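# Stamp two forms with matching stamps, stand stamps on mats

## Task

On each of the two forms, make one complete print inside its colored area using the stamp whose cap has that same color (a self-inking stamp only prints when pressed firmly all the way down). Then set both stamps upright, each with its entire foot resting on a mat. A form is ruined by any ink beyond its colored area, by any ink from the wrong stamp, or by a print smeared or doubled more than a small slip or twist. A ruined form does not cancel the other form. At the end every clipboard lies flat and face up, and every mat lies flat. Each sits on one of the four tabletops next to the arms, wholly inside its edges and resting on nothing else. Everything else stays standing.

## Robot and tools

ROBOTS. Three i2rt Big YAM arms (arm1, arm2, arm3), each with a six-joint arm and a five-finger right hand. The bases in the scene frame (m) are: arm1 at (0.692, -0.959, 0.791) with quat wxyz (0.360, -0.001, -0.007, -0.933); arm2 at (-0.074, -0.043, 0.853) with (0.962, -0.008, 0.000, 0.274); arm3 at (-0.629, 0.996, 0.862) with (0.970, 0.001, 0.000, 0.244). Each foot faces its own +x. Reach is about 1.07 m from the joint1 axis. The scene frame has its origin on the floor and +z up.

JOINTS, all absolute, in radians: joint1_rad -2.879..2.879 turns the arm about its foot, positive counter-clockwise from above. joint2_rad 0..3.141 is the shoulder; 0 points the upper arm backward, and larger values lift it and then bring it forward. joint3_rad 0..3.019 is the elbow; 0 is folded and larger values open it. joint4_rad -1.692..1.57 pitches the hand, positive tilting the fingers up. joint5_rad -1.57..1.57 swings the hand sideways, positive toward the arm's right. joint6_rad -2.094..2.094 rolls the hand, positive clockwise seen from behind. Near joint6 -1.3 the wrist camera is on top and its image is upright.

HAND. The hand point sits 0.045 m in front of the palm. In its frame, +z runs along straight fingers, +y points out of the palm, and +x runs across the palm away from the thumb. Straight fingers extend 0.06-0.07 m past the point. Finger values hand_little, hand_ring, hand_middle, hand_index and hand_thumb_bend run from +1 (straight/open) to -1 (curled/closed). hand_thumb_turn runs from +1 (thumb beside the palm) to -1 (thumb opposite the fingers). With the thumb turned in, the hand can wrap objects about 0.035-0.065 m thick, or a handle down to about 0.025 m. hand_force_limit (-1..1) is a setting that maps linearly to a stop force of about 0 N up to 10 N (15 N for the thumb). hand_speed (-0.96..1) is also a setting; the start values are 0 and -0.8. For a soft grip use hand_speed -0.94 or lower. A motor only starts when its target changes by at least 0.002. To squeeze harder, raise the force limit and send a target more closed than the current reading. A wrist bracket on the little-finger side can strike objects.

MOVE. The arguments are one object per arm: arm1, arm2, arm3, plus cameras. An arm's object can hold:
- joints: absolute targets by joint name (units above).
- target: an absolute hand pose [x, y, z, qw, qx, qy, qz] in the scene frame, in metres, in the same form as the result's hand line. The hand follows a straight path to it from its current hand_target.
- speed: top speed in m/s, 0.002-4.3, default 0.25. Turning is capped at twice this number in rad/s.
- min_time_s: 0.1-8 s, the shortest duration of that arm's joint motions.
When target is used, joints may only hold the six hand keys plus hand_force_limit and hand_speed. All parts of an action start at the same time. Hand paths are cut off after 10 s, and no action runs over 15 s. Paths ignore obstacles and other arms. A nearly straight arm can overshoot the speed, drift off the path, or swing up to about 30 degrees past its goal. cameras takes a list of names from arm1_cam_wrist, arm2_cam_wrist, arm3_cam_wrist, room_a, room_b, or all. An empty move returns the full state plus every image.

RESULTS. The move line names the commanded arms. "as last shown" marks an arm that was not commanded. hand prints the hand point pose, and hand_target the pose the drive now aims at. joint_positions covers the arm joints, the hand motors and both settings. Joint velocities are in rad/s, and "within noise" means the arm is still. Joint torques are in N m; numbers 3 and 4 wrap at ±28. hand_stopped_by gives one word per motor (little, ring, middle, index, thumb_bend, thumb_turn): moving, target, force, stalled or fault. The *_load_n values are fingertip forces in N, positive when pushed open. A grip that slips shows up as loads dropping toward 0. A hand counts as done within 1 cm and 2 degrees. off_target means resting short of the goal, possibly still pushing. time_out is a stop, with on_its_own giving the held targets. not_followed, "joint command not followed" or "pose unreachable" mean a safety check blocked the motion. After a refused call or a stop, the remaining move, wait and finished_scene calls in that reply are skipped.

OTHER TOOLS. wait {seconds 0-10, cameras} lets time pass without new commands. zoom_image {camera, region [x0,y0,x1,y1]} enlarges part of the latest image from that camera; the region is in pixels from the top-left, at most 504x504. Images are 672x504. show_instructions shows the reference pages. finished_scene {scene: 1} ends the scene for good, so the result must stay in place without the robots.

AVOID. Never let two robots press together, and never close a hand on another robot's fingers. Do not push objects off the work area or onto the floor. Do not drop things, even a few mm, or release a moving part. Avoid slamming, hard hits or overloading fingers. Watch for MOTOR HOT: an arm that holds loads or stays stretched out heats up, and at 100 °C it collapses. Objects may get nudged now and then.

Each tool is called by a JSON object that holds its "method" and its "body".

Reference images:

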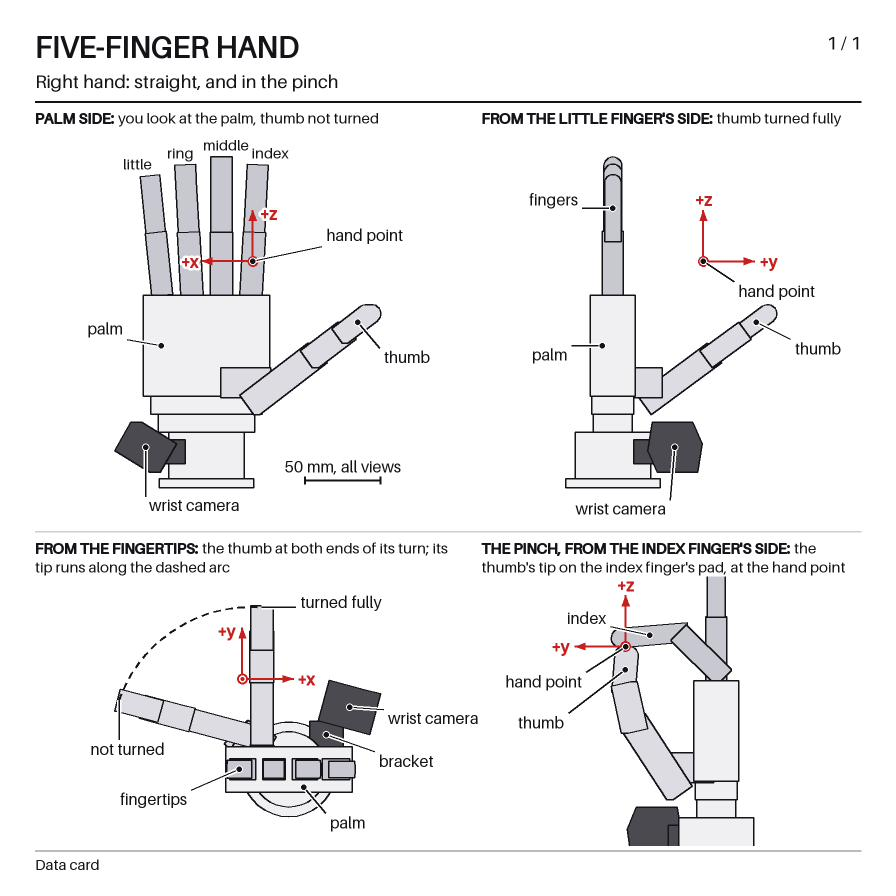

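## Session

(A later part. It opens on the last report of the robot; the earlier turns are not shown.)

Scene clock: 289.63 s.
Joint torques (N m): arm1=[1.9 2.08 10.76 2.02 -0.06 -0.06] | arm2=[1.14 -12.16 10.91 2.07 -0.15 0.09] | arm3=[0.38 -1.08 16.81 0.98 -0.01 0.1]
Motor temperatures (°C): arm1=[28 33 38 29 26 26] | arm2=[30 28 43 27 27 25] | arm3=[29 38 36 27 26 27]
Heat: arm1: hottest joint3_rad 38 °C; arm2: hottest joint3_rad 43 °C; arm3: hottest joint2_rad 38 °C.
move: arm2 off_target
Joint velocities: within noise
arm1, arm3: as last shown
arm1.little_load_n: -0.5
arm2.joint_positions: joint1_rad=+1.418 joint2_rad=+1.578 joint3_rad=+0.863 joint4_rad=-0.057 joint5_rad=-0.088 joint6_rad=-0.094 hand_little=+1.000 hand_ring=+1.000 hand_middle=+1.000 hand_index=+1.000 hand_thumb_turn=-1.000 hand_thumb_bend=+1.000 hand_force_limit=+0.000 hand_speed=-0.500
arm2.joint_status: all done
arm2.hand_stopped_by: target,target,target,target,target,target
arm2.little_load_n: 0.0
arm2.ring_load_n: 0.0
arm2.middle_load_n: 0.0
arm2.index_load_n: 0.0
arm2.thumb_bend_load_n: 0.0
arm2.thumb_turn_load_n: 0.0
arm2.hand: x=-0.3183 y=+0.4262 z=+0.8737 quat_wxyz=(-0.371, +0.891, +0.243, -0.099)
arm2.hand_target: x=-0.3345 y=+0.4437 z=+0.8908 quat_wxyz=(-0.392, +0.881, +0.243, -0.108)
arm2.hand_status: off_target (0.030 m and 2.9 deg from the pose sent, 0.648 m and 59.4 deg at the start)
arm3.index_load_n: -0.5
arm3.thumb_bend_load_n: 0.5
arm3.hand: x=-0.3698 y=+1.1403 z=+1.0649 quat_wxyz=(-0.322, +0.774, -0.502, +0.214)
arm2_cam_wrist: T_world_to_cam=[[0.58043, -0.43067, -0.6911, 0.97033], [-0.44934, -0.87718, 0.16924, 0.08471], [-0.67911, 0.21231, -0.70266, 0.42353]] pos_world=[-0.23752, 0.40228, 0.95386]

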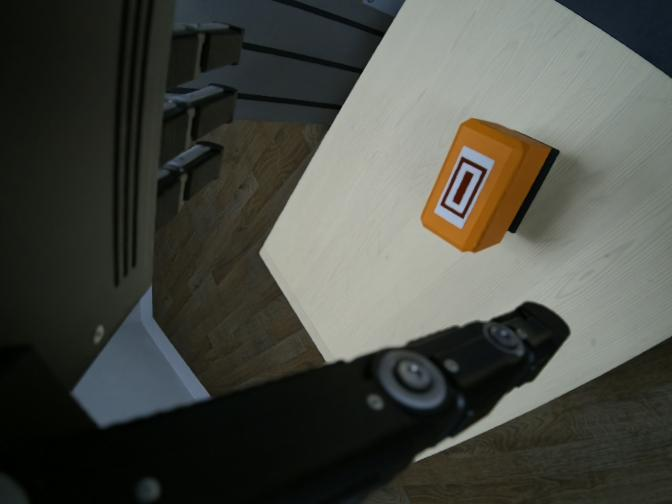

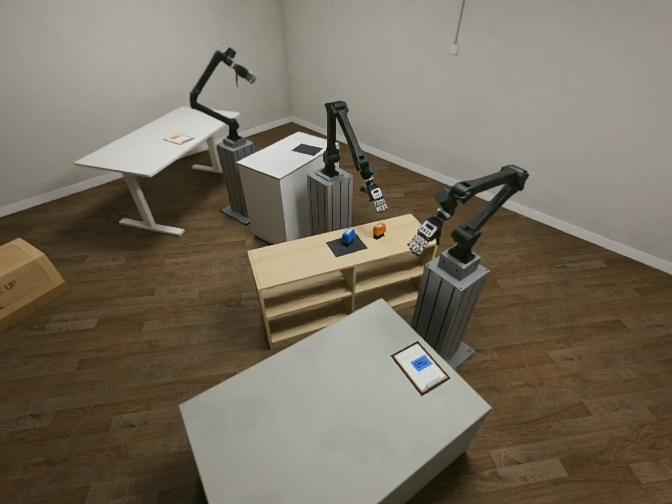

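{"method": "move", "body": {"arm2": {"target": [-0.366, 0.468, 0.806, 0.3921, -0.8808, -0.2426, 0.1080], "speed": 0.12}, "cameras": ["arm2_cam_wrist"]}}

{"method": "zoom_image", "body": {"camera": "arm2_cam_wrist", "region": [340, 40, 600, 300]}}

Scene clock: 296.03 s.
Joint torques (N m): arm1=[1.9 2.08 10.74 1.99 -0.06 -0.05] | arm2=[1.14 -13.63 9.32 2.07 0.12 0.07] | arm3=[0.38 -1.14 16.84 0.98 0 0.11]
Motor temperatures (°C): arm1=[28 33 38 29 26 26] | arm2=[30 28 43 27 27 25] | arm3=[29 38 37 27 26 27]
Heat: arm1: hottest joint3_rad 38 °C; arm2: hottest joint3_rad 43 °C; arm3: hottest joint2_rad 38 °C.
move: arm2 off_target
Joint velocities: within noise
arm1, arm3: as last shown
arm1.little_load_n: 0.0
arm2.joint_positions: joint1_rad=+1.458 joint2_rad=+1.816 joint3_rad=+0.913 joint4_rad=+0.146 joint5_rad=-0.065 joint6_rad=-0.068 hand_little=+1.000 hand_ring=+1.000 hand_middle=+1.000 hand_index=+1.000 hand_thumb_turn=-1.000 hand_thumb_bend=+1.000 hand_force_limit=+0.000 hand_speed=-0.500
arm2.joint_status: not commanded
arm2.hand_stopped_by: target,target,target,target,target,target
arm2.little_load_n: 0.0
arm2.ring_load_n: 0.0
arm2.middle_load_n: 0.0
arm2.index_load_n: 0.0
arm2.thumb_bend_load_n: 0.0
arm2.thumb_turn_load_n: 0.5
arm2.hand: x=-0.3506 y=+0.4523 z=+0.7984 quat_wxyz=(-0.376, +0.888, +0.244, -0.102)
arm2.hand_target: x=-0.3656 y=+0.4671 z=+0.8067 quat_wxyz=(-0.392, +0.881, +0.243, -0.108)
arm2.hand_status: off_target (0.023 m and 2.1 deg from the pose sent, 0.093 m and 2.9 deg at the start)
arm3.index_load_n: 0.0
arm3.thumb_bend_load_n: 0.0
arm2_cam_wrist: T_world_to_cam=[[0.5767, -0.42067, -0.70032, 0.94976], [-0.44455, -0.8808, 0.163, 0.11421], [-0.68541, 0.21733, -0.69497, 0.33256]] pos_world=[-0.26901, 0.42786, 0.87764]

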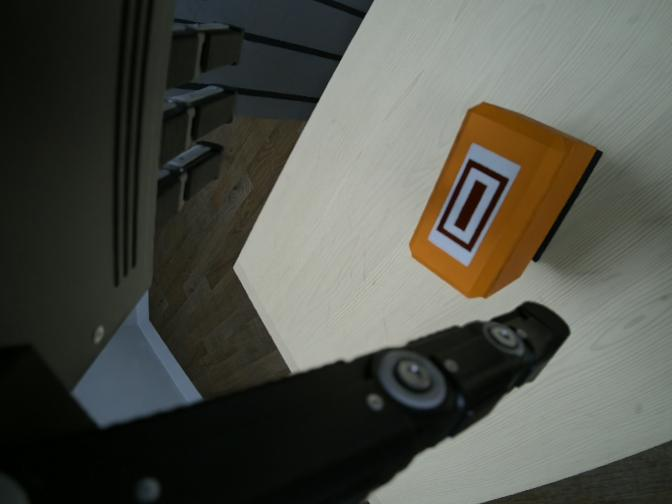

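Scaled by 1.938 from the camera's image (finer frame: 960x720).

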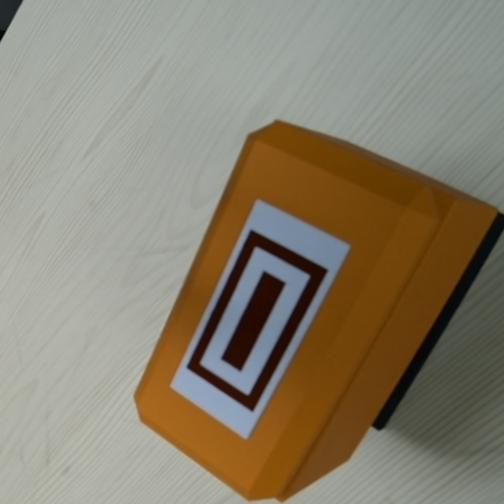

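{"method": "move", "body": {"arm2": {"target": [-0.3708, 0.4695, 0.768, 0.3921, -0.8808, -0.2426, 0.1080], "speed": 0.1}, "cameras": ["arm2_cam_wrist"]}}

Scene clock: 306.17 s.
Joint torques (N m): arm1=[1.9 2.2 10.78 2 -0.06 -0.06] | arm2=[1.2 -14.39 8.58 2.07 0.12 0.07] | arm3=[0.5 -1.2 16.8 0.98 -0.01 0.1]
Motor temperatures (°C): arm1=[27 33 38 29 26 26] | arm2=[30 29 42 27 27 25] | arm3=[29 37 39 27 26 27]
Heat: arm1: hottest joint3_rad 38 °C; arm2: hottest joint3_rad 42 °C; arm3: hottest joint3_rad 39 °C.
move: arm2 off_target
Joint velocities: within noise
arm1, arm3: as last shown
arm2.joint_positions: joint1_rad=+1.465 joint2_rad=+1.912 joint3_rad=+0.919 joint4_rad=+0.238 joint5_rad=-0.059 joint6_rad=-0.063 hand_little=+1.000 hand_ring=+1.000 hand_middle=+1.000 hand_index=+1.000 hand_thumb_turn=-1.000 hand_thumb_bend=+1.000 hand_force_limit=+0.000 hand_speed=-0.500
arm2.joint_status: not commanded
arm2.hand_stopped_by: target,target,target,target,target,target
arm2.little_load_n: 0.0
arm2.ring_load_n: 0.0
arm2.middle_load_n: 0.0
arm2.index_load_n: 0.0
arm2.thumb_bend_load_n: 0.0
arm2.thumb_turn_load_n: 0.0
arm2.hand: x=-0.3555 y=+0.4552 z=+0.7615 quat_wxyz=(-0.377, +0.888, +0.244, -0.102)
arm2.hand_target: x=-0.3705 y=+0.4687 z=+0.7686 quat_wxyz=(-0.392, +0.881, +0.243, -0.108)
arm2.hand_status: off_target (0.022 m and 2.0 deg from the pose sent, 0.040 m and 2.1 deg at the start)
arm3.thumb_turn_load_n: 0.5
arm2_cam_wrist: T_world_to_cam=[[0.57623, -0.42019, -0.701, 0.92815], [-0.4451, -0.8807, 0.16203, 0.12115], [-0.68546, 0.21865, -0.69451, 0.30199]] pos_world=[-0.27391, 0.43066, 0.84074]

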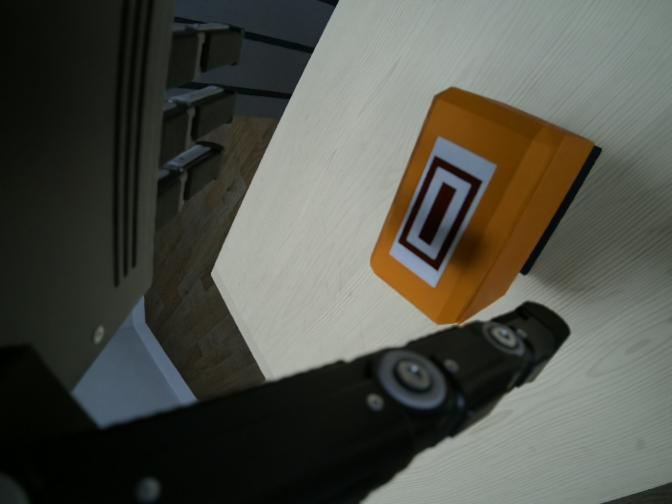

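{"method": "move", "body": {"arm2": {"target": [-0.3712, 0.4672, 0.718, 0.3921, -0.8808, -0.2426, 0.1080], "speed": 0.08}, "cameras": ["arm2_cam_wrist"]}}

Scene clock: 309.57 s.
Joint torques (N m): arm1=[1.85 2.14 10.77 2.02 -0.07 -0.06] | arm2=[1.26 -14.8 7.47 2.06 0.12 0.07] | arm3=[0.44 -0.97 16.84 0.96 0 0.1]
Motor temperatures (°C): arm1=[27 33 38 29 26 26] | arm2=[30 29 42 27 27 25] | arm3=[29 37 40 27 26 27]
Heat: arm1: hottest joint3_rad 38 °C; arm2: hottest joint3_rad 42 °C; arm3: hottest joint3_rad 40 °C.
move: arm2 off_target
Joint velocities: within noise
arm1, arm3: as last shown
arm2.joint_positions: joint1_rad=+1.467 joint2_rad=+2.033 joint3_rad=+0.923 joint4_rad=+0.360 joint5_rad=-0.057 joint6_rad=-0.062 hand_little=+1.000 hand_ring=+1.000 hand_middle=+1.000 hand_index=+1.000 hand_thumb_turn=-1.000 hand_thumb_bend=+1.000 hand_force_limit=+0.000 hand_speed=-0.500
arm2.joint_status: not commanded
arm2.hand_stopped_by: target,target,target,target,target,target
arm2.little_load_n: 0.0
arm2.ring_load_n: 0.0
arm2.middle_load_n: -0.5
arm2.index_load_n: 0.0
arm2.thumb_bend_load_n: 0.0
arm2.thumb_turn_load_n: 0.0
arm2.hand: x=-0.3568 y=+0.4557 z=+0.7148 quat_wxyz=(-0.379, +0.887, +0.243, -0.102)
arm2.hand_target: x=-0.3709 y=+0.4667 z=+0.7186 quat_wxyz=(-0.392, +0.881, +0.243, -0.108)
arm2.hand_status: off_target (0.019 m and 1.7 deg from the pose sent, 0.048 m and 2.0 deg at the start)
arm3.thumb_turn_load_n: 0.0
arm2_cam_wrist: T_world_to_cam=[[0.57445, -0.41688, -0.70443, 0.89664], [-0.44522, -0.88129, 0.15847, 0.13131], [-0.68687, 0.22259, -0.69185, 0.2644]] pos_world=[-0.275, 0.43065, 0.79374]

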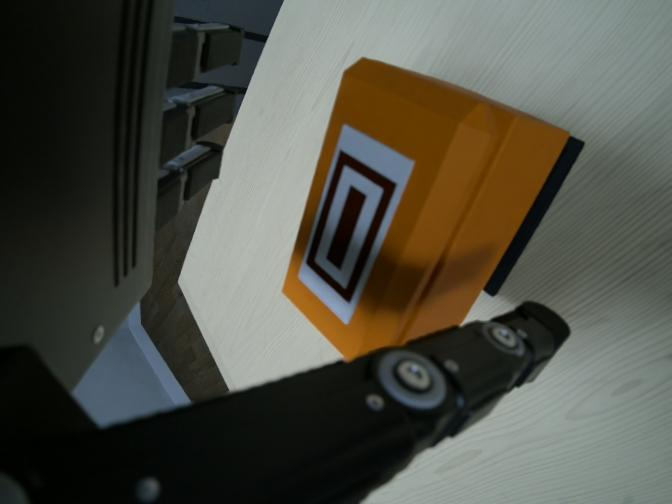

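{"method": "move", "body": {"arm2": {"target": [-0.3697, 0.4642, 0.710, 0.3921, -0.8808, -0.2426, 0.1080], "speed": 0.06, "joints": {"hand_index": 0.4, "hand_middle": 0.4, "hand_thumb_bend": 0.7, "hand_speed": -0.7}}, "cameras": ["arm2_cam_wrist"]}}

Scene clock: 313.20 s.
Joint torques (N m): arm1=[1.79 2.02 10.74 1.98 -0.06 -0.06] | arm2=[1.32 -14.68 6.78 2.09 0.12 0.06] | arm3=[0.44 -0.97 16.85 1.01 -0.01 0.11]
Motor temperatures (°C): arm1=[27 33 38 29 26 26] | arm2=[30 29 42 27 27 25] | arm3=[29 36 40 27 25 27]
Heat: arm1: hottest joint3_rad 38 °C; arm2: hottest joint3_rad 42 °C; arm3: hottest joint3_rad 40 °C.
move: arm2 off_target
Joint velocities: within noise
arm1, arm3: as last shown
arm2.joint_positions: joint1_rad=+1.467 joint2_rad=+2.049 joint3_rad=+0.923 joint4_rad=+0.384 joint5_rad=-0.057 joint6_rad=-0.061 hand_little=+1.000 hand_ring=+1.000 hand_middle=+0.400 hand_index=+0.400 hand_thumb_turn=-1.000 hand_thumb_bend=+0.700 hand_force_limit=+0.000 hand_speed=-0.700
arm2.joint_status: all done
arm2.hand_stopped_by: target,target,target,target,target,target
arm2.little_load_n: -0.5
arm2.ring_load_n: 0.0
arm2.middle_load_n: 0.0
arm2.index_load_n: 0.0
arm2.thumb_bend_load_n: 0.0
arm2.thumb_turn_load_n: 0.0
arm2.hand: x=-0.3573 y=+0.4567 z=+0.7098 quat_wxyz=(-0.383, +0.885, +0.243, -0.103)
arm2.hand_target: x=-0.3695 y=+0.4639 z=+0.7103 quat_wxyz=(-0.392, +0.881, +0.243, -0.108)
arm2.hand_status: off_target (0.014 m and 1.3 deg from the pose sent, 0.016 m and 1.7 deg at the start)
arm2_cam_wrist: T_world_to_cam=[[0.57169, -0.41206, -0.70949, 0.89428], [-0.44489, -0.88226, 0.15392, 0.13657], [-0.68938, 0.22765, -0.6877, 0.25413]] pos_world=[-0.2753, 0.43114, 0.78823]

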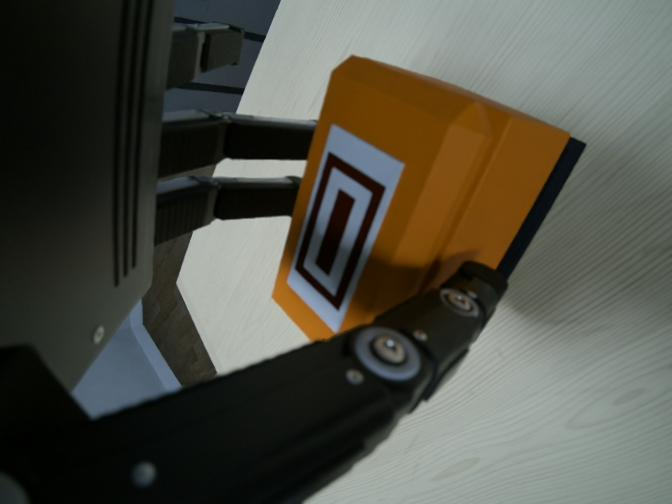

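{"method": "move", "body": {"arm2": {"target": [-0.3650, 0.4565, 0.709, 0.3921, -0.8808, -0.2426, 0.1080], "speed": 0.06}}}

{"method": "move", "body": {"arm2": {"joints": {"hand_index": 0.3, "hand_middle": 0.3, "hand_thumb_bend": 0.55, "hand_speed": -0.92, "hand_force_limit": -0.6}}, "cameras": ["arm2_cam_wrist"]}}

Scene clock: 315.53 s.
Joint torques (N m): arm1=[1.9 2.08 10.77 2 -0.06 -0.06] | arm2=[1.2 -15.33 4.66 2.19 0.08 0.05] | arm3=[0.38 -1.14 16.85 0.98 0 0.1]
Motor temperatures (°C): arm1=[27 33 38 29 26 26] | arm2=[30 29 41 27 27 25] | arm3=[29 36 41 27 25 27]
Heat: arm1: hottest joint3_rad 38 °C; arm2: hottest joint3_rad 41 °C; arm3: hottest joint3_rad 41 °C.
move: arm2 done
Joint velocities: within noise
arm1, arm3: as last shown
arm1.middle_load_n: 0.5
arm1.index_load_n: -0.5
arm2.joint_positions: joint1_rad=+1.467 joint2_rad=+2.049 joint3_rad=+0.923 joint4_rad=+0.400 joint5_rad=-0.057 joint6_rad=-0.061 hand_little=+1.000 hand_ring=+1.000 hand_middle=+0.400 hand_index=+0.400 hand_thumb_turn=-1.000 hand_thumb_bend=+0.700 hand_force_limit=+0.000 hand_speed=-0.700
arm2.joint_status: not commanded
arm2.hand_stopped_by: target,target,target,target,target,target
arm2.little_load_n: 0.0
arm2.ring_load_n: 0.0
arm2.middle_load_n: 0.0
arm2.index_load_n: 0.5
arm2.thumb_bend_load_n: 0.5
arm2.thumb_turn_load_n: 0.0
arm2.hand: x=-0.3589 y=+0.4601 z=+0.7123 quat_wxyz=(-0.390, +0.882, +0.242, -0.104)
arm2.hand_target: x=-0.3649 y=+0.4565 z=+0.7091 quat_wxyz=(-0.392, +0.881, +0.243, -0.108)
arm2.hand_status: done (0.008 m and 0.5 deg from the pose sent, 0.008 m and 1.3 deg at the start)
pictures: none

Scene clock: 317.30 s.
Joint torques (N m): arm1=[1.9 2.14 10.78 1.98 -0.07 -0.06] | arm2=[1.08 -15.38 4.64 2.18 0.07 0.05] | arm3=[0.38 -1.08 16.87 0.99 -0.01 0.1]
Motor temperatures (°C): arm1=[27 33 38 29 26 26] | arm2=[30 29 41 27 27 25] | arm3=[29 36 41 27 25 27]
Heat: arm1: hottest joint3_rad 38 °C; arm2: hottest joint3_rad 41 °C; arm3: hottest joint3_rad 41 °C.
move: arm2 done
Joint velocities: within noise
arm1, arm3: as last shown
arm1.middle_load_n: 0.0
arm1.index_load_n: 0.0
arm2.joint_positions: joint1_rad=+1.467 joint2_rad=+2.049 joint3_rad=+0.923 joint4_rad=+0.400 joint5_rad=-0.057 joint6_rad=-0.061 hand_little=+1.000 hand_ring=+1.000 hand_middle=+0.300 hand_index=+0.300 hand_thumb_turn=-1.000 hand_thumb_bend=+0.550 hand_force_limit=-0.600 hand_speed=-0.920
arm2.joint_status: all done
arm2.hand_stopped_by: target,target,target,target,target,target
arm2.little_load_n: 0.0
arm2.ring_load_n: 0.0
arm2.middle_load_n: 0.0
arm2.index_load_n: 0.0
arm2.thumb_bend_load_n: 0.5
arm2.thumb_turn_load_n: 0.0
arm2.hand: x=-0.3589 y=+0.4601 z=+0.7123 quat_wxyz=(-0.390, +0.882, +0.242, -0.104)
arm2.hand_target: x=-0.3649 y=+0.4565 z=+0.7091 quat_wxyz=(-0.392, +0.881, +0.243, -0.108)
arm2.hand_status: not commanded
arm2_cam_wrist: T_world_to_cam=[[0.56653, -0.40153, -0.7196, 0.89886], [-0.44387, -0.88444, 0.14405, 0.14683], [-0.69428, 0.2378, -0.67929, 0.24165]] pos_world=[-0.27629, 0.43331, 0.78981]

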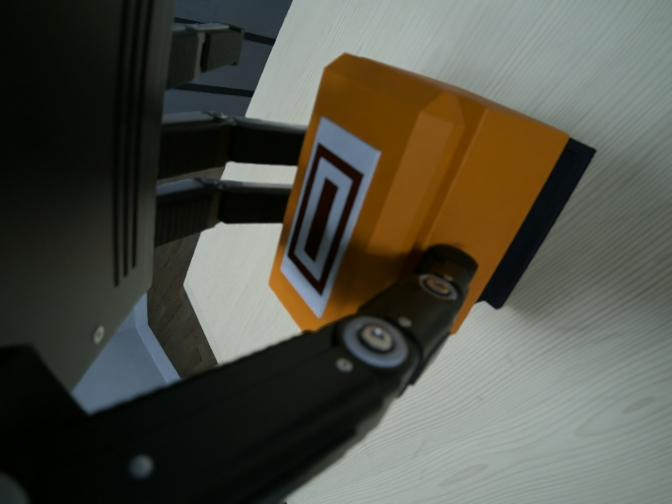

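{"method": "move", "body": {"arm2": {"target": [-0.3660, 0.4625, 0.765, 0.3921, -0.8808, -0.2426, 0.1080], "speed": 0.1, "joints": {"hand_index": 1, "hand_middle": 1, "hand_thumb_bend": 1, "hand_speed": -0.5}}}}

{"method": "move", "body": {"arm2": {"target": [-0.3697, 0.4647, 0.711, 0.3921, -0.8808, -0.2426, 0.1080], "speed": 0.08}, "cameras": ["arm2_cam_wrist"]}}

Scene clock: 320.43 s.
Joint torques (N m): arm1=[1.85 2.14 10.74 1.99 -0.06 -0.06] | arm2=[0.79 -16.56 6.16 1.17 -0.03 0.03] | arm3=[0.5 -1.03 16.84 1.01 0 0.1]
Motor temperatures (°C): arm1=[27 33 38 29 26 26] | arm2=[30 29 41 27 27 25] | arm3=[29 36 42 27 25 27]
Heat: arm1: hottest joint3_rad 38 °C; arm2: hottest joint3_rad 41 °C; arm3: hottest joint3_rad 42 °C.
move: arm2 done
Joint velocities: within noise
arm1.joint_positions: joint1_rad=-0.540 joint2_rad=+0.621 joint3_rad=+1.438 joint4_rad=-1.498 joint5_rad=-0.041 joint6_rad=-1.008 hand_little=+1.000 hand_ring=+1.000 hand_middle=+1.000 hand_index=+1.000 hand_thumb_turn=+1.000 hand_thumb_bend=+1.000 hand_force_limit=+0.000 hand_speed=-0.800
arm1.joint_status: not commanded
arm1.hand_stopped_by: target,target,target,target,target,target
arm1.little_load_n: 0.0
arm1.ring_load_n: 0.0
arm1.middle_load_n: 0.0
arm1.index_load_n: 0.0
arm1.thumb_bend_load_n: 0.0
arm1.thumb_turn_load_n: 0.0
arm1.hand: x=+0.5013 y=-0.9627 z=+1.2606 quat_wxyz=(+0.391, -0.159, -0.888, +0.183)
arm1.hand_target: x=+0.5013 y=-0.9625 z=+1.2706 quat_wxyz=(+0.401, -0.157, -0.883, +0.187)
arm1.hand_status: not commanded
arm2.joint_positions: joint1_rad=+1.467 joint2_rad=+1.932 joint3_rad=+0.923 joint4_rad=+0.283 joint5_rad=-0.057 joint6_rad=-0.061 hand_little=+1.000 hand_ring=+1.000 hand_middle=+1.000 hand_index=+1.000 hand_thumb_turn=-1.000 hand_thumb_bend=+1.000 hand_force_limit=-0.600 hand_speed=-0.500
arm2.joint_status: all done
arm2.hand_stopped_by: target,target,target,target,target,target
arm2.little_load_n: 0.0
arm2.ring_load_n: 0.0
arm2.middle_load_n: 0.0
arm2.index_load_n: 0.0
arm2.thumb_bend_load_n: 0.0
arm2.thumb_turn_load_n: 0.0
arm2.hand: x=-0.3600 y=+0.4625 z=+0.7592 quat_wxyz=(-0.390, +0.882, +0.242, -0.104)
arm2.hand_target: x=-0.3660 y=+0.4627 z=+0.7651 quat_wxyz=(-0.392, +0.881, +0.243, -0.108)
arm2.hand_status: done (0.008 m and 0.5 deg from the pose sent, 0.053 m and 0.5 deg at the start)
arm3.joint_positions: joint1_rad=-0.085 joint2_rad=+0.663 joint3_rad=+0.707 joint4_rad=-0.823 joint5_rad=+0.001 joint6_rad=-0.013 hand_little=+1.000 hand_ring=+1.000 hand_middle=+1.000 hand_index=+1.000 hand_thumb_turn=-1.000 hand_thumb_bend=+1.000 hand_force_limit=+0.100 hand_speed=-0.500
arm3.joint_status: not commanded
arm3.hand_stopped_by: target,target,target,target,target,target
arm3.little_load_n: -0.5
arm3.ring_load_n: 0.0
arm3.middle_load_n: 0.0
arm3.index_load_n: 0.0
arm3.thumb_bend_load_n: 0.0
arm3.thumb_turn_load_n: 0.0
arm3.hand: x=-0.3698 y=+1.1403 z=+1.0649 quat_wxyz=(-0.322, +0.774, -0.502, +0.214)
arm3.hand_target: x=-0.3612 y=+1.1493 z=+1.0994 quat_wxyz=(-0.345, +0.765, -0.496, +0.223)
arm3.hand_status: not commanded
pictures: none

Scene clock: 321.83 s.
Joint torques (N m): arm1=[1.96 2.2 10.76 1.99 -0.06 -0.06] | arm2=[1.26 -14.97 6.83 2.1 0.11 0.06] | arm3=[0.38 -1.08 16.88 1.01 -0.01 0.1]
Motor temperatures (°C): arm1=[27 33 38 29 26 26] | arm2=[30 29 41 27 27 25] | arm3=[29 36 42 27 25 27]
Heat: arm1: hottest joint3_rad 38 °C; arm2: hottest joint3_rad 41 °C; arm3: hottest joint3_rad 42 °C.
move: arm2 off_target
Joint velocities: within noise
arm1, arm3: as last shown
arm2.joint_positions: joint1_rad=+1.467 joint2_rad=+2.049 joint3_rad=+0.923 joint4_rad=+0.380 joint5_rad=-0.057 joint6_rad=-0.061 hand_little=+1.000 hand_ring=+1.000 hand_middle=+1.000 hand_index=+1.000 hand_thumb_turn=-1.000 hand_thumb_bend=+1.000 hand_force_limit=-0.600 hand_speed=-0.500
arm2.joint_status: not commanded
arm2.hand_stopped_by: target,target,target,target,target,target
arm2.little_load_n: 0.0
arm2.ring_load_n: 0.0
arm2.middle_load_n: 0.0
arm2.index_load_n: 0.0
arm2.thumb_bend_load_n: 0.0
arm2.thumb_turn_load_n: 0.0
arm2.hand: x=-0.3569 y=+0.4559 z=+0.7091 quat_wxyz=(-0.381, +0.886, +0.243, -0.103)
arm2.hand_target: x=-0.3695 y=+0.4643 z=+0.7114 quat_wxyz=(-0.392, +0.881, +0.243, -0.108)
arm2.hand_status: off_target (0.016 m and 1.5 deg from the pose sent, 0.049 m and 0.5 deg at the start)
arm3.little_load_n: 0.0
arm2_cam_wrist: T_world_to_cam=[[0.57283, -0.41445, -0.70717, 0.89303], [-0.44513, -0.88174, 0.15618, 0.13419], [-0.68827, 0.22532, -0.68958, 0.25692]] pos_world=[-0.275, 0.43055, 0.78773]

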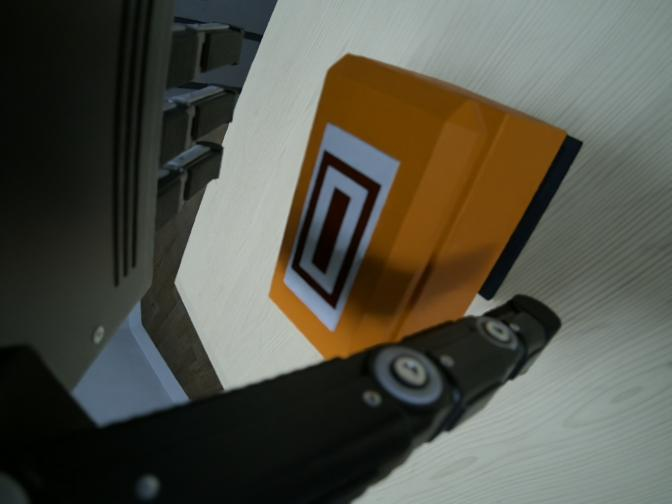

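{"method": "move", "body": {"arm2": {"joints": {"hand_index": 0.4, "hand_middle": 0.4, "hand_thumb_bend": 0.7, "hand_speed": -0.7}}}}

{"method": "move", "body": {"arm2": {"joints": {"hand_index": 0.3, "hand_middle": 0.3, "hand_thumb_bend": 0.55, "hand_speed": -0.92, "hand_force_limit": -0.6}}, "cameras": ["arm2_cam_wrist"]}}

Scene clock: 324.47 s.
Joint torques (N m): arm1=[1.85 2.02 10.76 2 -0.06 -0.06] | arm2=[1.26 -14.92 6.84 2.11 0.11 0.06] | arm3=[0.5 -1.08 16.83 1.01 -0.01 0.1]
Motor temperatures (°C): arm1=[27 33 38 29 26 26] | arm2=[30 29 40 27 27 25] | arm3=[29 36 42 27 25 27]
Heat: arm1: hottest joint3_rad 38 °C; arm2: hottest joint3_rad 40 °C; arm3: hottest joint3_rad 42 °C.
move: arm2 done
Joint velocities: within noise
arm1, arm3: as last shown
arm2.joint_positions: joint1_rad=+1.467 joint2_rad=+2.049 joint3_rad=+0.923 joint4_rad=+0.380 joint5_rad=-0.057 joint6_rad=-0.061 hand_little=+1.000 hand_ring=+1.000 hand_middle=+0.400 hand_index=+0.400 hand_thumb_turn=-1.000 hand_thumb_bend=+0.700 hand_force_limit=-0.600 hand_speed=-0.700
arm2.joint_status: all done
arm2.hand_stopped_by: target,target,target,target,target,target
arm2.little_load_n: 0.0
arm2.ring_load_n: 0.0
arm2.middle_load_n: 0.0
arm2.index_load_n: 0.0
arm2.thumb_bend_load_n: 0.0
arm2.thumb_turn_load_n: 0.0
arm2.hand: x=-0.3569 y=+0.4559 z=+0.7091 quat_wxyz=(-0.381, +0.886, +0.243, -0.103)
arm2.hand_target: x=-0.3695 y=+0.4643 z=+0.7114 quat_wxyz=(-0.392, +0.881, +0.243, -0.108)
arm2.hand_status: not commanded
pictures: none

Scene clock: 326.23 s.
Joint torques (N m): arm1=[1.9 2.14 10.73 2 -0.06 -0.06] | arm2=[1.2 -14.92 6.82 2.1 0.11 0.06] | arm3=[0.44 -1.14 16.83 0.95 0 0.1]
Motor temperatures (°C): arm1=[27 33 38 29 26 26] | arm2=[30 30 40 27 27 25] | arm3=[29 36 42 27 25 27]
Heat: arm1: hottest joint3_rad 38 °C; arm2: hottest joint3_rad 40 °C; arm3: hottest joint3_rad 42 °C.
move: arm2 done
Joint velocities: within noise
arm1, arm3: as last shown
arm1.little_load_n: 0.5
arm2.joint_positions: joint1_rad=+1.467 joint2_rad=+2.049 joint3_rad=+0.923 joint4_rad=+0.380 joint5_rad=-0.057 joint6_rad=-0.061 hand_little=+1.000 hand_ring=+1.000 hand_middle=+0.300 hand_index=+0.300 hand_thumb_turn=-1.000 hand_thumb_bend=+0.550 hand_force_limit=-0.600 hand_speed=-0.920
arm2.joint_status: all done
arm2.hand_stopped_by: target,target,target,target,target,target
arm2.little_load_n: 0.0
arm2.ring_load_n: 0.0
arm2.middle_load_n: 0.0
arm2.index_load_n: 0.0
arm2.thumb_bend_load_n: 0.5
arm2.thumb_turn_load_n: 0.0
arm2.hand: x=-0.3569 y=+0.4559 z=+0.7091 quat_wxyz=(-0.381, +0.886, +0.243, -0.103)
arm2.hand_target: x=-0.3695 y=+0.4643 z=+0.7114 quat_wxyz=(-0.392, +0.881, +0.243, -0.108)
arm2.hand_status: not commanded
arm2_cam_wrist: T_world_to_cam=[[0.57283, -0.41445, -0.70717, 0.89303], [-0.44513, -0.88174, 0.15618, 0.13419], [-0.68827, 0.22532, -0.68958, 0.25692]] pos_world=[-0.275, 0.43055, 0.78773]

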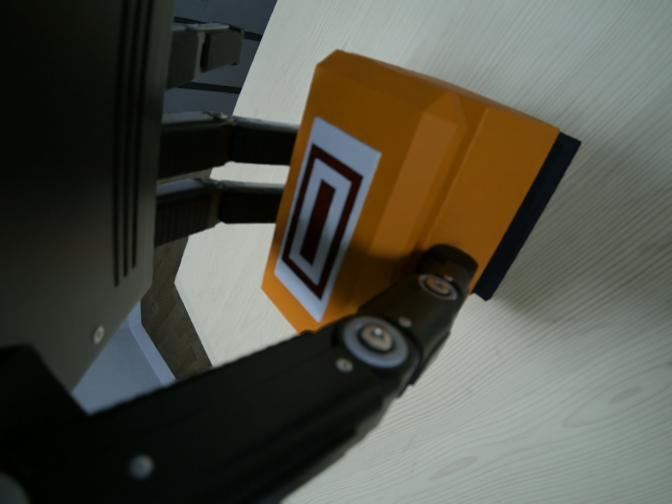

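{"method": "move", "body": {"arm2": {"joints": {"hand_index": 0.0, "hand_middle": 0.0, "hand_speed": -0.94}}, "cameras": ["arm2_cam_wrist"]}}

Scene clock: 329.80 s.
Joint torques (N m): arm1=[1.96 2.08 10.76 1.99 -0.06 -0.05] | arm2=[1.26 -14.92 6.83 2.1 0.11 0.06] | arm3=[0.32 -0.97 16.83 1.01 -0.02 0.11]
Motor temperatures (°C): arm1=[27 33 38 29 26 26] | arm2=[30 30 40 27 27 25] | arm3=[29 36 43 27 25 27]
Heat: arm1: hottest joint3_rad 38 °C; arm2: hottest joint3_rad 40 °C; arm3: hottest joint3_rad 43 °C.
move: arm2 off_target
Joint velocities: within noise
arm1, arm3: as last shown
arm1.little_load_n: 0.0
arm2.joint_positions: joint1_rad=+1.467 joint2_rad=+2.049 joint3_rad=+0.923 joint4_rad=+0.380 joint5_rad=-0.057 joint6_rad=-0.061 hand_little=+1.000 hand_ring=+1.000 hand_middle=+0.177 hand_index=+0.160 hand_thumb_turn=-1.000 hand_thumb_bend=+0.551 hand_force_limit=-0.600 hand_speed=-0.940
arm2.joint_status: hand_middle off_target (ended at +0.177, target +0.000); hand_index off_target (ended at +0.160, target +0.000); the others done
arm2.hand_stopped_by: target,target,force,force,target,target
arm2.little_load_n: 0.0
arm2.ring_load_n: 0.0
arm2.middle_load_n: 3.0
arm2.index_load_n: 2.0
arm2.thumb_bend_load_n: 4.5
arm2.thumb_turn_load_n: -0.5
arm2.hand: x=-0.3569 y=+0.4559 z=+0.7091 quat_wxyz=(-0.381, +0.886, +0.243, -0.103)
arm2.hand_target: x=-0.3695 y=+0.4643 z=+0.7114 quat_wxyz=(-0.392, +0.881, +0.243, -0.108)
arm2.hand_status: not commanded
arm3.middle_load_n: 0.5
arm2_cam_wrist: T_world_to_cam=[[0.57283, -0.41445, -0.70717, 0.89303], [-0.44513, -0.88174, 0.15618, 0.13419], [-0.68827, 0.22532, -0.68958, 0.25692]] pos_world=[-0.275, 0.43055, 0.78773]

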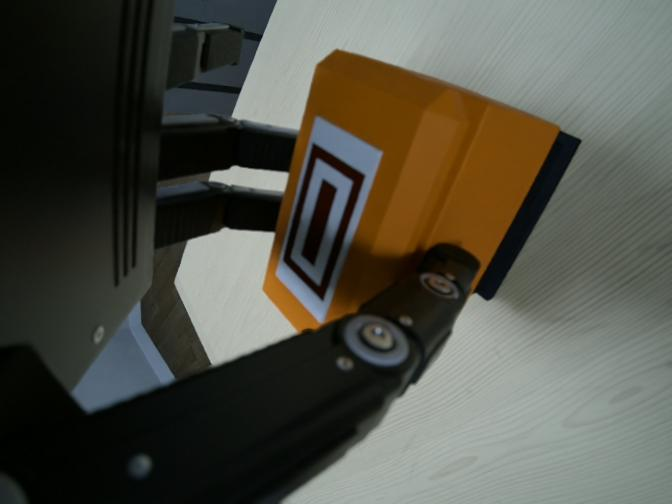

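{"method": "move", "body": {"arm2": {"joints": {"hand_index": -0.15, "hand_middle": -0.15, "hand_force_limit": 0.1, "hand_speed": -0.94}}}}

{"method": "move", "body": {"arm2": {"target": [-0.355, 0.440, 0.87, 0.3921, -0.8808, -0.2426, 0.1080], "speed": 0.1}, "cameras": ["arm2_cam_wrist"]}}

Scene clock: 332.27 s.
Joint torques (N m): arm1=[1.85 2.02 10.77 1.99 -0.06 -0.06] | arm2=[1.26 -14.92 6.82 2.11 0.1 0.06] | arm3=[0.44 -1.2 16.84 0.99 -0.01 0.1]
Motor temperatures (°C): arm1=[27 33 38 29 26 26] | arm2=[30 30 40 27 27 25] | arm3=[29 35 43 27 25 27]
Heat: arm1: hottest joint3_rad 38 °C; arm2: hottest joint3_rad 40 °C; arm3: hottest joint3_rad 43 °C.
move: arm2 off_target
Joint velocities: within noise
arm1, arm3: as last shown
arm2.joint_positions: joint1_rad=+1.467 joint2_rad=+2.049 joint3_rad=+0.923 joint4_rad=+0.380 joint5_rad=-0.057 joint6_rad=-0.061 hand_little=+1.000 hand_ring=+1.000 hand_middle=+0.167 hand_index=+0.145 hand_thumb_turn=-1.000 hand_thumb_bend=+0.552 hand_force_limit=+0.100 hand_speed=-0.940
arm2.joint_status: hand_middle off_target (ended at +0.167, target -0.150); hand_index off_target (ended at +0.145, target -0.150); the others done
arm2.hand_stopped_by: target,target,force,force,target,target
arm2.little_load_n: 0.0
arm2.ring_load_n: 0.0
arm2.middle_load_n: 6.0
arm2.index_load_n: 5.5
arm2.thumb_bend_load_n: 10.0
arm2.thumb_turn_load_n: 0.0
arm2.hand: x=-0.3569 y=+0.4560 z=+0.7091 quat_wxyz=(-0.381, +0.886, +0.243, -0.103)
arm2.hand_target: x=-0.3695 y=+0.4644 z=+0.7114 quat_wxyz=(-0.392, +0.881, +0.242, -0.108)
arm2.hand_status: not commanded
arm3.middle_load_n: 0.0
pictures: none

Scene clock: 334.63 s.
Joint torques (N m): arm1=[1.9 2.08 10.78 2 -0.06 -0.07] | arm2=[0.85 -15.44 7.38 1.28 -0.02 0.03] | arm3=[0.5 -1.14 16.83 1.03 -0.01 0.11]
Motor temperatures (°C): arm1=[27 33 38 29 26 26] | arm2=[30 30 40 27 27 25] | arm3=[29 35 44 27 25 27]
Heat: arm1: hottest joint3_rad 38 °C; arm2: hottest joint3_rad 40 °C; arm3: hottest joint3_rad 44 °C.
move: arm2 off_target
Joint velocities: within noise
arm1, arm3: as last shown
arm1.thumb_turn_load_n: 0.5
arm2.joint_positions: joint1_rad=+1.467 joint2_rad=+1.656 joint3_rad=+0.899 joint4_rad=+0.022 joint5_rad=-0.057 joint6_rad=-0.061 hand_little=+1.000 hand_ring=+1.000 hand_middle=+0.167 hand_index=+0.145 hand_thumb_turn=-1.000 hand_thumb_bend=+0.552 hand_force_limit=+0.100 hand_speed=-0.940
arm2.joint_status: not commanded
arm2.hand_stopped_by: target,target,force,force,target,target
arm2.little_load_n: 0.0
arm2.ring_load_n: 0.0
arm2.middle_load_n: 6.0
arm2.index_load_n: 5.5
arm2.thumb_bend_load_n: 10.0
arm2.thumb_turn_load_n: -0.5
arm2.hand: x=-0.3493 y=+0.4411 z=+0.8601 quat_wxyz=(-0.386, +0.884, +0.242, -0.104)
arm2.hand_target: x=-0.3549 y=+0.4401 z=+0.8699 quat_wxyz=(-0.392, +0.881, +0.242, -0.108)
arm2.hand_status: off_target (0.011 m and 0.9 deg from the pose sent, 0.162 m and 1.5 deg at the start)
arm2_cam_wrist: T_world_to_cam=[[0.56956, -0.40773, -0.7137, 0.99091], [-0.44474, -0.88308, 0.14958, 0.10729], [-0.69124, 0.23222, -0.6843, 0.36105]] pos_world=[-0.26709, 0.41493, 0.93822]

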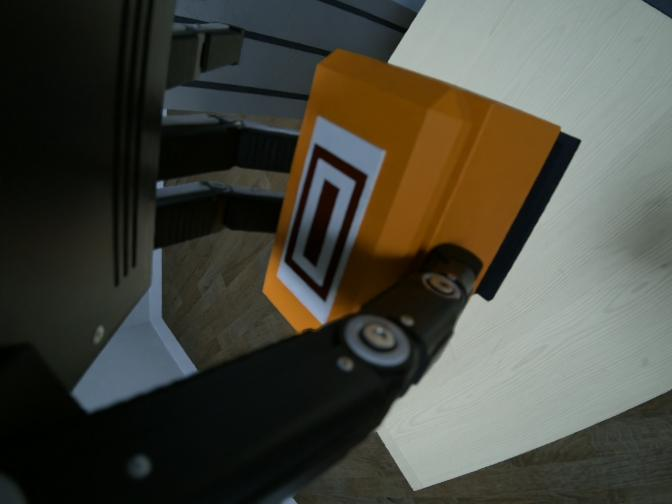

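{"method": "wait", "body": {"seconds": 0, "cameras": ["room_a", "room_b", "arm1_cam_wrist"]}}

Scene clock: 335.67 s.
Joint torques (N m): arm1=[1.96 2.14 10.76 2.02 -0.07 -0.06] | arm2=[0.91 -15.44 7.38 1.29 -0.02 0.03] | arm3=[0.44 -1.08 16.83 1.03 -0.01 0.11]
Motor temperatures (°C): arm1=[27 33 38 29 26 26] | arm2=[30 30 40 27 27 25] | arm3=[29 35 44 27 25 27]
Heat: arm1: hottest joint3_rad 38 °C; arm2: hottest joint3_rad 40 °C; arm3: hottest joint3_rad 44 °C.
Joint velocities: within noise
arm1.joint_positions: joint1_rad=-0.540 joint2_rad=+0.621 joint3_rad=+1.438 joint4_rad=-1.498 joint5_rad=-0.041 joint6_rad=-1.008 hand_little=+1.000 hand_ring=+1.000 hand_middle=+1.000 hand_index=+1.000 hand_thumb_turn=+1.000 hand_thumb_bend=+1.000 hand_force_limit=+0.000 hand_speed=-0.800
arm1.joint_status: not commanded
arm1.hand_stopped_by: target,target,target,target,target,target
arm1.little_load_n: 0.0
arm1.ring_load_n: 0.0
arm1.middle_load_n: 0.0
arm1.index_load_n: 0.0
arm1.thumb_bend_load_n: 0.0
arm1.thumb_turn_load_n: 0.0
arm1.hand: x=+0.5013 y=-0.9627 z=+1.2606 quat_wxyz=(+0.391, -0.159, -0.888, +0.183)
arm1.hand_target: x=+0.5013 y=-0.9625 z=+1.2706 quat_wxyz=(+0.401, -0.157, -0.883, +0.187)
arm1.hand_status: not commanded
arm2.joint_positions: joint1_rad=+1.467 joint2_rad=+1.656 joint3_rad=+0.899 joint4_rad=+0.022 joint5_rad=-0.057 joint6_rad=-0.061 hand_little=+1.000 hand_ring=+1.000 hand_middle=+0.167 hand_index=+0.145 hand_thumb_turn=-1.000 hand_thumb_bend=+0.552 hand_force_limit=+0.100 hand_speed=-0.940
arm2.joint_status: not commanded
arm2.hand_stopped_by: target,target,force,force,target,target
arm2.little_load_n: 0.0
arm2.ring_load_n: 0.0
arm2.middle_load_n: 6.0
arm2.index_load_n: 5.5
arm2.thumb_bend_load_n: 10.0
arm2.thumb_turn_load_n: -0.5
arm2.hand: x=-0.3493 y=+0.4411 z=+0.8601 quat_wxyz=(-0.386, +0.884, +0.242, -0.104)
arm2.hand_target: x=-0.3549 y=+0.4401 z=+0.8699 quat_wxyz=(-0.392, +0.881, +0.242, -0.108)
arm2.hand_status: off_target (0.011 m and 0.9 deg from the pose sent, 0.162 m and 1.5 deg at the start)
arm3.joint_positions: joint1_rad=-0.085 joint2_rad=+0.663 joint3_rad=+0.707 joint4_rad=-0.823 joint5_rad=+0.001 joint6_rad=-0.013 hand_little=+1.000 hand_ring=+1.000 hand_middle=+1.000 hand_index=+1.000 hand_thumb_turn=-1.000 hand_thumb_bend=+1.000 hand_force_limit=+0.100 hand_speed=-0.500
arm3.joint_status: not commanded
arm3.hand_stopped_by: target,target,target,target,target,target
arm3.little_load_n: 0.0
arm3.ring_load_n: 0.0
arm3.middle_load_n: 0.0
arm3.index_load_n: 0.0
arm3.thumb_bend_load_n: 0.0
arm3.thumb_turn_load_n: 0.0
arm3.hand: x=-0.3698 y=+1.1403 z=+1.0649 quat_wxyz=(-0.322, +0.774, -0.502, +0.214)
arm3.hand_target: x=-0.3612 y=+1.1493 z=+1.0994 quat_wxyz=(-0.345, +0.765, -0.496, +0.223)
arm3.hand_status: not commanded
pictures: arm1_cam_wrist, room_a, room_b

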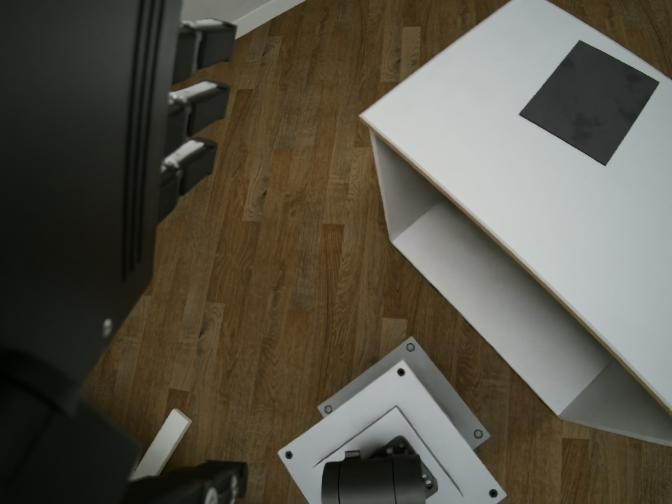

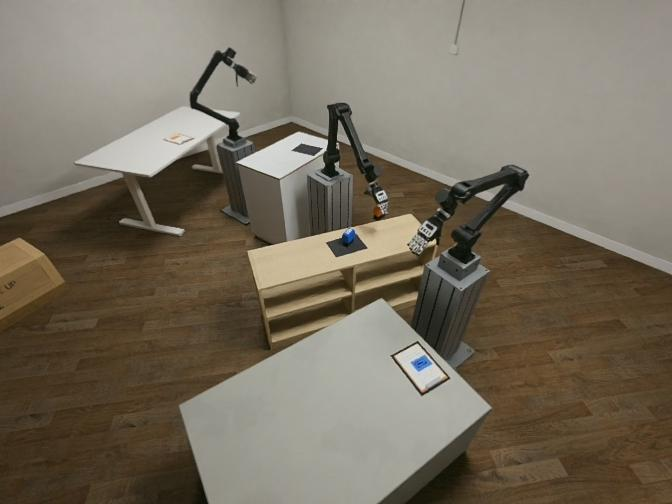

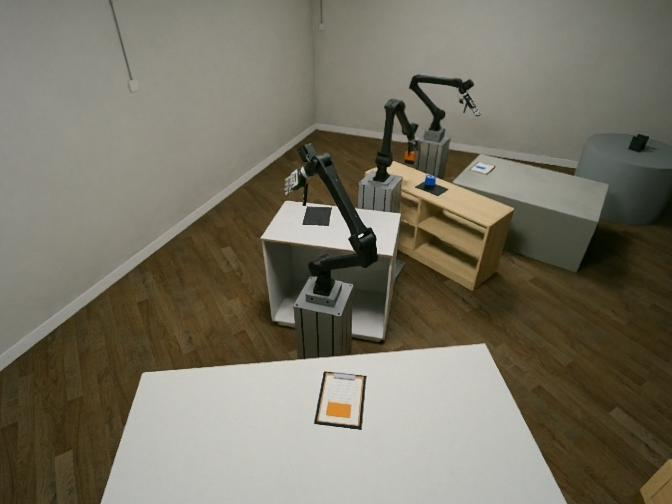

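{"method": "move", "body": {"arm2": {"target": [-0.330, 0.400, 1.02, 0.3921, -0.8808, -0.2426, 0.1080], "speed": 0.25}}}

{"method": "move", "body": {"arm2": {"joints": {"joint1_rad": -1.507}, "min_time_s": 5}, "cameras": ["room_b", "room_a", "arm2_cam_wrist"]}}

Scene clock: 347.13 s.
Joint torques (N m): arm1=[1.9 2.08 10.76 1.99 -0.07 -0.06] | arm2=[-0.03 -11.58 13.42 1.2 -0.2 -0.05] | arm3=[0.38 -1.03 16.84 1.02 0 0.1]
Motor temperatures (°C): arm1=[27 33 38 29 26 26] | arm2=[30 30 40 27 27 25] | arm3=[29 35 45 27 25 27]
Heat: arm1: hottest joint3_rad 38 °C; arm2: hottest joint3_rad 40 °C; arm3: hottest joint3_rad 45 °C.
move: arm2 off_target
Joint velocities: within noise
arm1, arm3: as last shown
arm2.joint_positions: joint1_rad=+1.467 joint2_rad=+1.306 joint3_rad=+0.926 joint4_rad=-0.405 joint5_rad=-0.061 joint6_rad=-0.061 hand_little=+1.000 hand_ring=+1.000 hand_middle=+0.167 hand_index=+0.145 hand_thumb_turn=-1.000 hand_thumb_bend=+0.552 hand_force_limit=+0.100 hand_speed=-0.940
arm2.joint_status: not commanded
arm2.hand_stopped_by: target,target,force,force,target,target
arm2.little_load_n: 0.0
arm2.ring_load_n: 0.0
arm2.middle_load_n: 6.0
arm2.index_load_n: 5.5
arm2.thumb_bend_load_n: 10.0
arm2.thumb_turn_load_n: -0.5
arm2.hand: x=-0.3211 y=+0.3815 z=+0.9865 quat_wxyz=(-0.363, +0.893, +0.245, -0.101)
arm2.hand_target: x=-0.3292 y=+0.3985 z=+1.0203 quat_wxyz=(-0.392, +0.881, +0.243, -0.108)
arm2.hand_status: off_target (0.039 m and 3.7 deg from the pose sent, 0.166 m and 0.9 deg at the start)
pictures: none

Scene clock: 352.60 s.
Joint torques (N m): arm1=[1.85 2.14 10.74 2 -0.06 -0.06] | arm2=[-0.26 -11.16 13.55 1.25 -0.08 -0.05] | arm3=[0.5 -1.2 16.83 1.03 -0.01 0.11]
Motor temperatures (°C): arm1=[27 33 38 29 26 26] | arm2=[29 30 42 27 27 25] | arm3=[29 35 46 27 25 27]
Heat: arm1: hottest joint3_rad 38 °C; arm2: hottest joint3_rad 42 °C; arm3: hottest joint3_rad 46 °C.
move: arm2 done
Joint velocities: within noise
arm1, arm3: as last shown
arm2.joint_positions: joint1_rad=-1.503 joint2_rad=+1.306 joint3_rad=+0.926 joint4_rad=-0.405 joint5_rad=-0.063 joint6_rad=-0.061 hand_little=+1.000 hand_ring=+1.000 hand_middle=+0.167 hand_index=+0.145 hand_thumb_turn=-1.000 hand_thumb_bend=+0.552 hand_force_limit=+0.100 hand_speed=-0.940
arm2.joint_status: all done
arm2.hand_stopped_by: target,target,force,force,target,target
arm2.little_load_n: 0.0
arm2.ring_load_n: 0.0
arm2.middle_load_n: 6.0
arm2.index_load_n: 5.5
arm2.thumb_bend_load_n: 10.0
arm2.thumb_turn_load_n: -0.5
arm2.hand: x=+0.2415 y=-0.4145 z=+1.0009 quat_wxyz=(-0.134, +0.321, -0.863, +0.367)
arm2.hand_target: x=+0.2508 y=-0.4301 z=+1.0351 quat_wxyz=(-0.142, +0.316, -0.851, +0.396)
arm2.hand_status: not commanded
pictures: arm2_cam_wrist, room_a, room_b
arm2_cam_wrist: T_world_to_cam=[[-0.6417, 0.31134, -0.70092, 0.98384], [0.28446, 0.94533, 0.15948, 0.16531], [0.71225, -0.09704, -0.69518, 0.59986]] pos_world=[0.15705, -0.40437, 1.08024]

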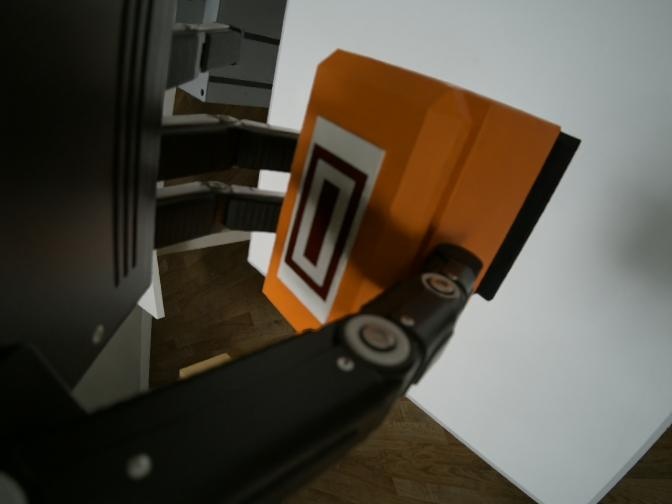

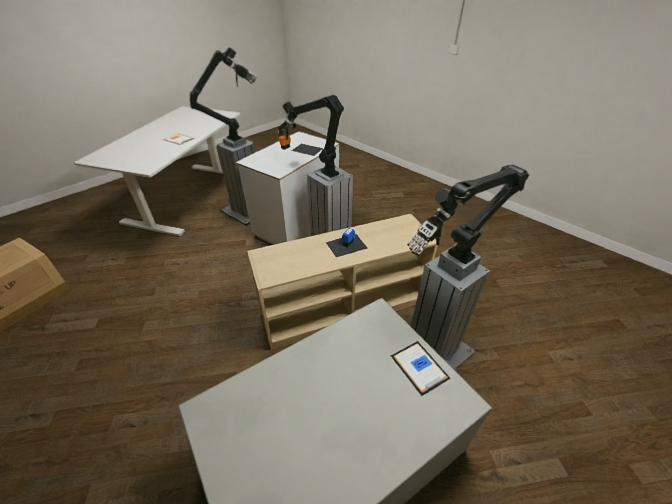

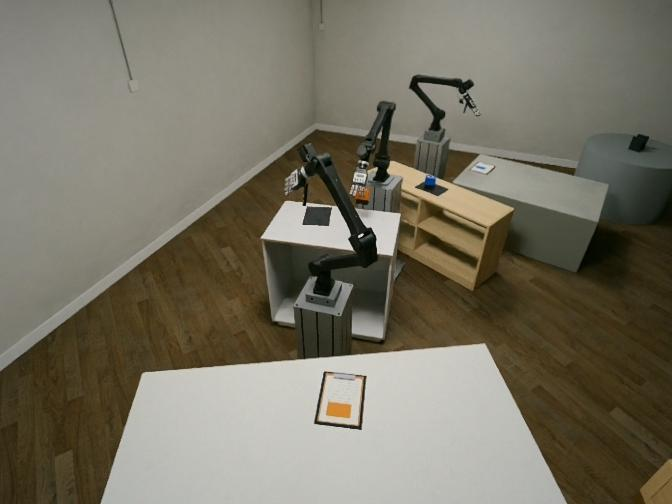

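{"method": "move", "body": {"arm2": {"target": [0.2420, -0.6050, 0.980, 0.1390, -0.3122, 0.8577, -0.3818], "speed": 0.2}, "cameras": ["room_b", "arm1_cam_wrist", "arm2_cam_wrist"]}}

Scene clock: 356.90 s.
Joint torques (N m): arm1=[1.85 2.14 10.73 2 -0.06 -0.06] | arm2=[-0.5 -15.44 13.42 1.68 -0.32 -0.14] | arm3=[0.44 -1.14 16.85 1.01 -0.01 0.11]
Motor temperatures (°C): arm1=[27 33 38 29 26 26] | arm2=[29 30 43 27 27 25] | arm3=[29 35 46 27 25 27]
Heat: arm1: hottest joint3_rad 38 °C; arm2: hottest joint3_rad 43 °C; arm3: hottest joint3_rad 46 °C.
move: arm2 off_target
Joint velocities: within noise
arm1, arm3: as last shown
arm2.joint_positions: joint1_rad=-1.697 joint2_rad=+1.719 joint3_rad=+1.269 joint4_rad=-0.374 joint5_rad=-0.201 joint6_rad=-0.178 hand_little=+1.000 hand_ring=+1.000 hand_middle=+0.167 hand_index=+0.145 hand_thumb_turn=-1.000 hand_thumb_bend=+0.552 hand_force_limit=+0.100 hand_speed=-0.940
arm2.joint_status: not commanded
arm2.hand_stopped_by: target,target,force,force,target,target
arm2.little_load_n: 0.0
arm2.ring_load_n: 0.0
arm2.middle_load_n: 6.0
arm2.index_load_n: 5.5
arm2.thumb_bend_load_n: 10.0
arm2.thumb_turn_load_n: -0.5
arm2.hand: x=+0.2347 y=-0.5803 z=+0.9566 quat_wxyz=(-0.138, +0.311, -0.870, +0.356)
arm2.hand_target: x=+0.2411 y=-0.6034 z=+0.9807 quat_wxyz=(-0.139, +0.312, -0.858, +0.382)
arm2.hand_status: off_target (0.035 m and 3.3 deg from the pose sent, 0.192 m and 2.1 deg at the start)
arm3.ring_load_n: -0.5
pictures: arm1_cam_wrist, arm2_cam_wrist, room_b
arm2_cam_wrist: T_world_to_cam=[[-0.63385, 0.34269, -0.69339, 1.0091], [0.29859, 0.93541, 0.18935, 0.29337], [0.71349, -0.08702, -0.69524, 0.56339]] pos_world=[0.15005, -0.57121, 1.03585]

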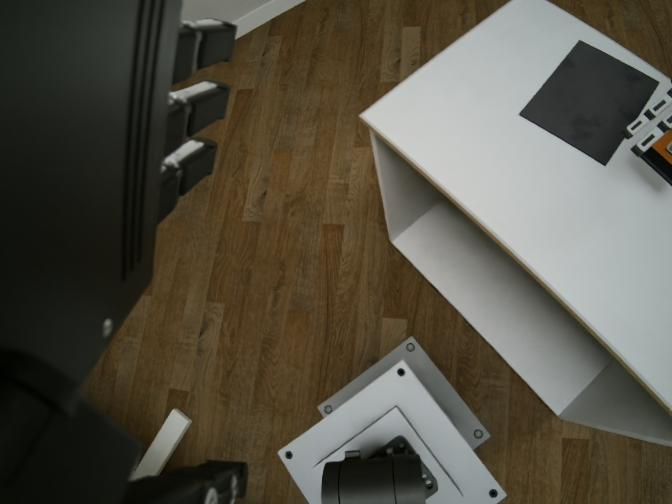

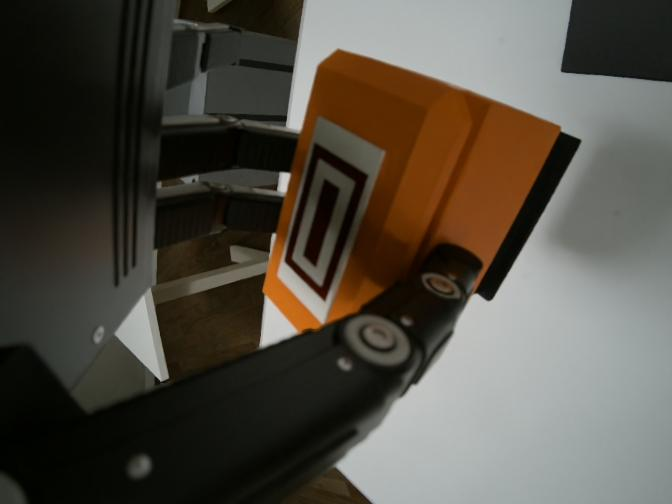

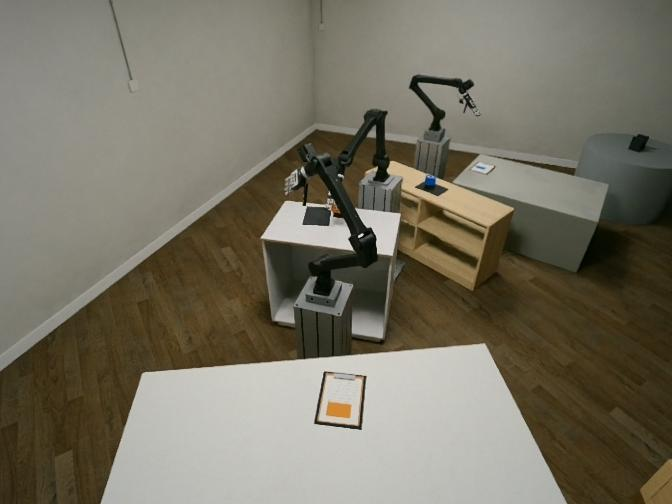

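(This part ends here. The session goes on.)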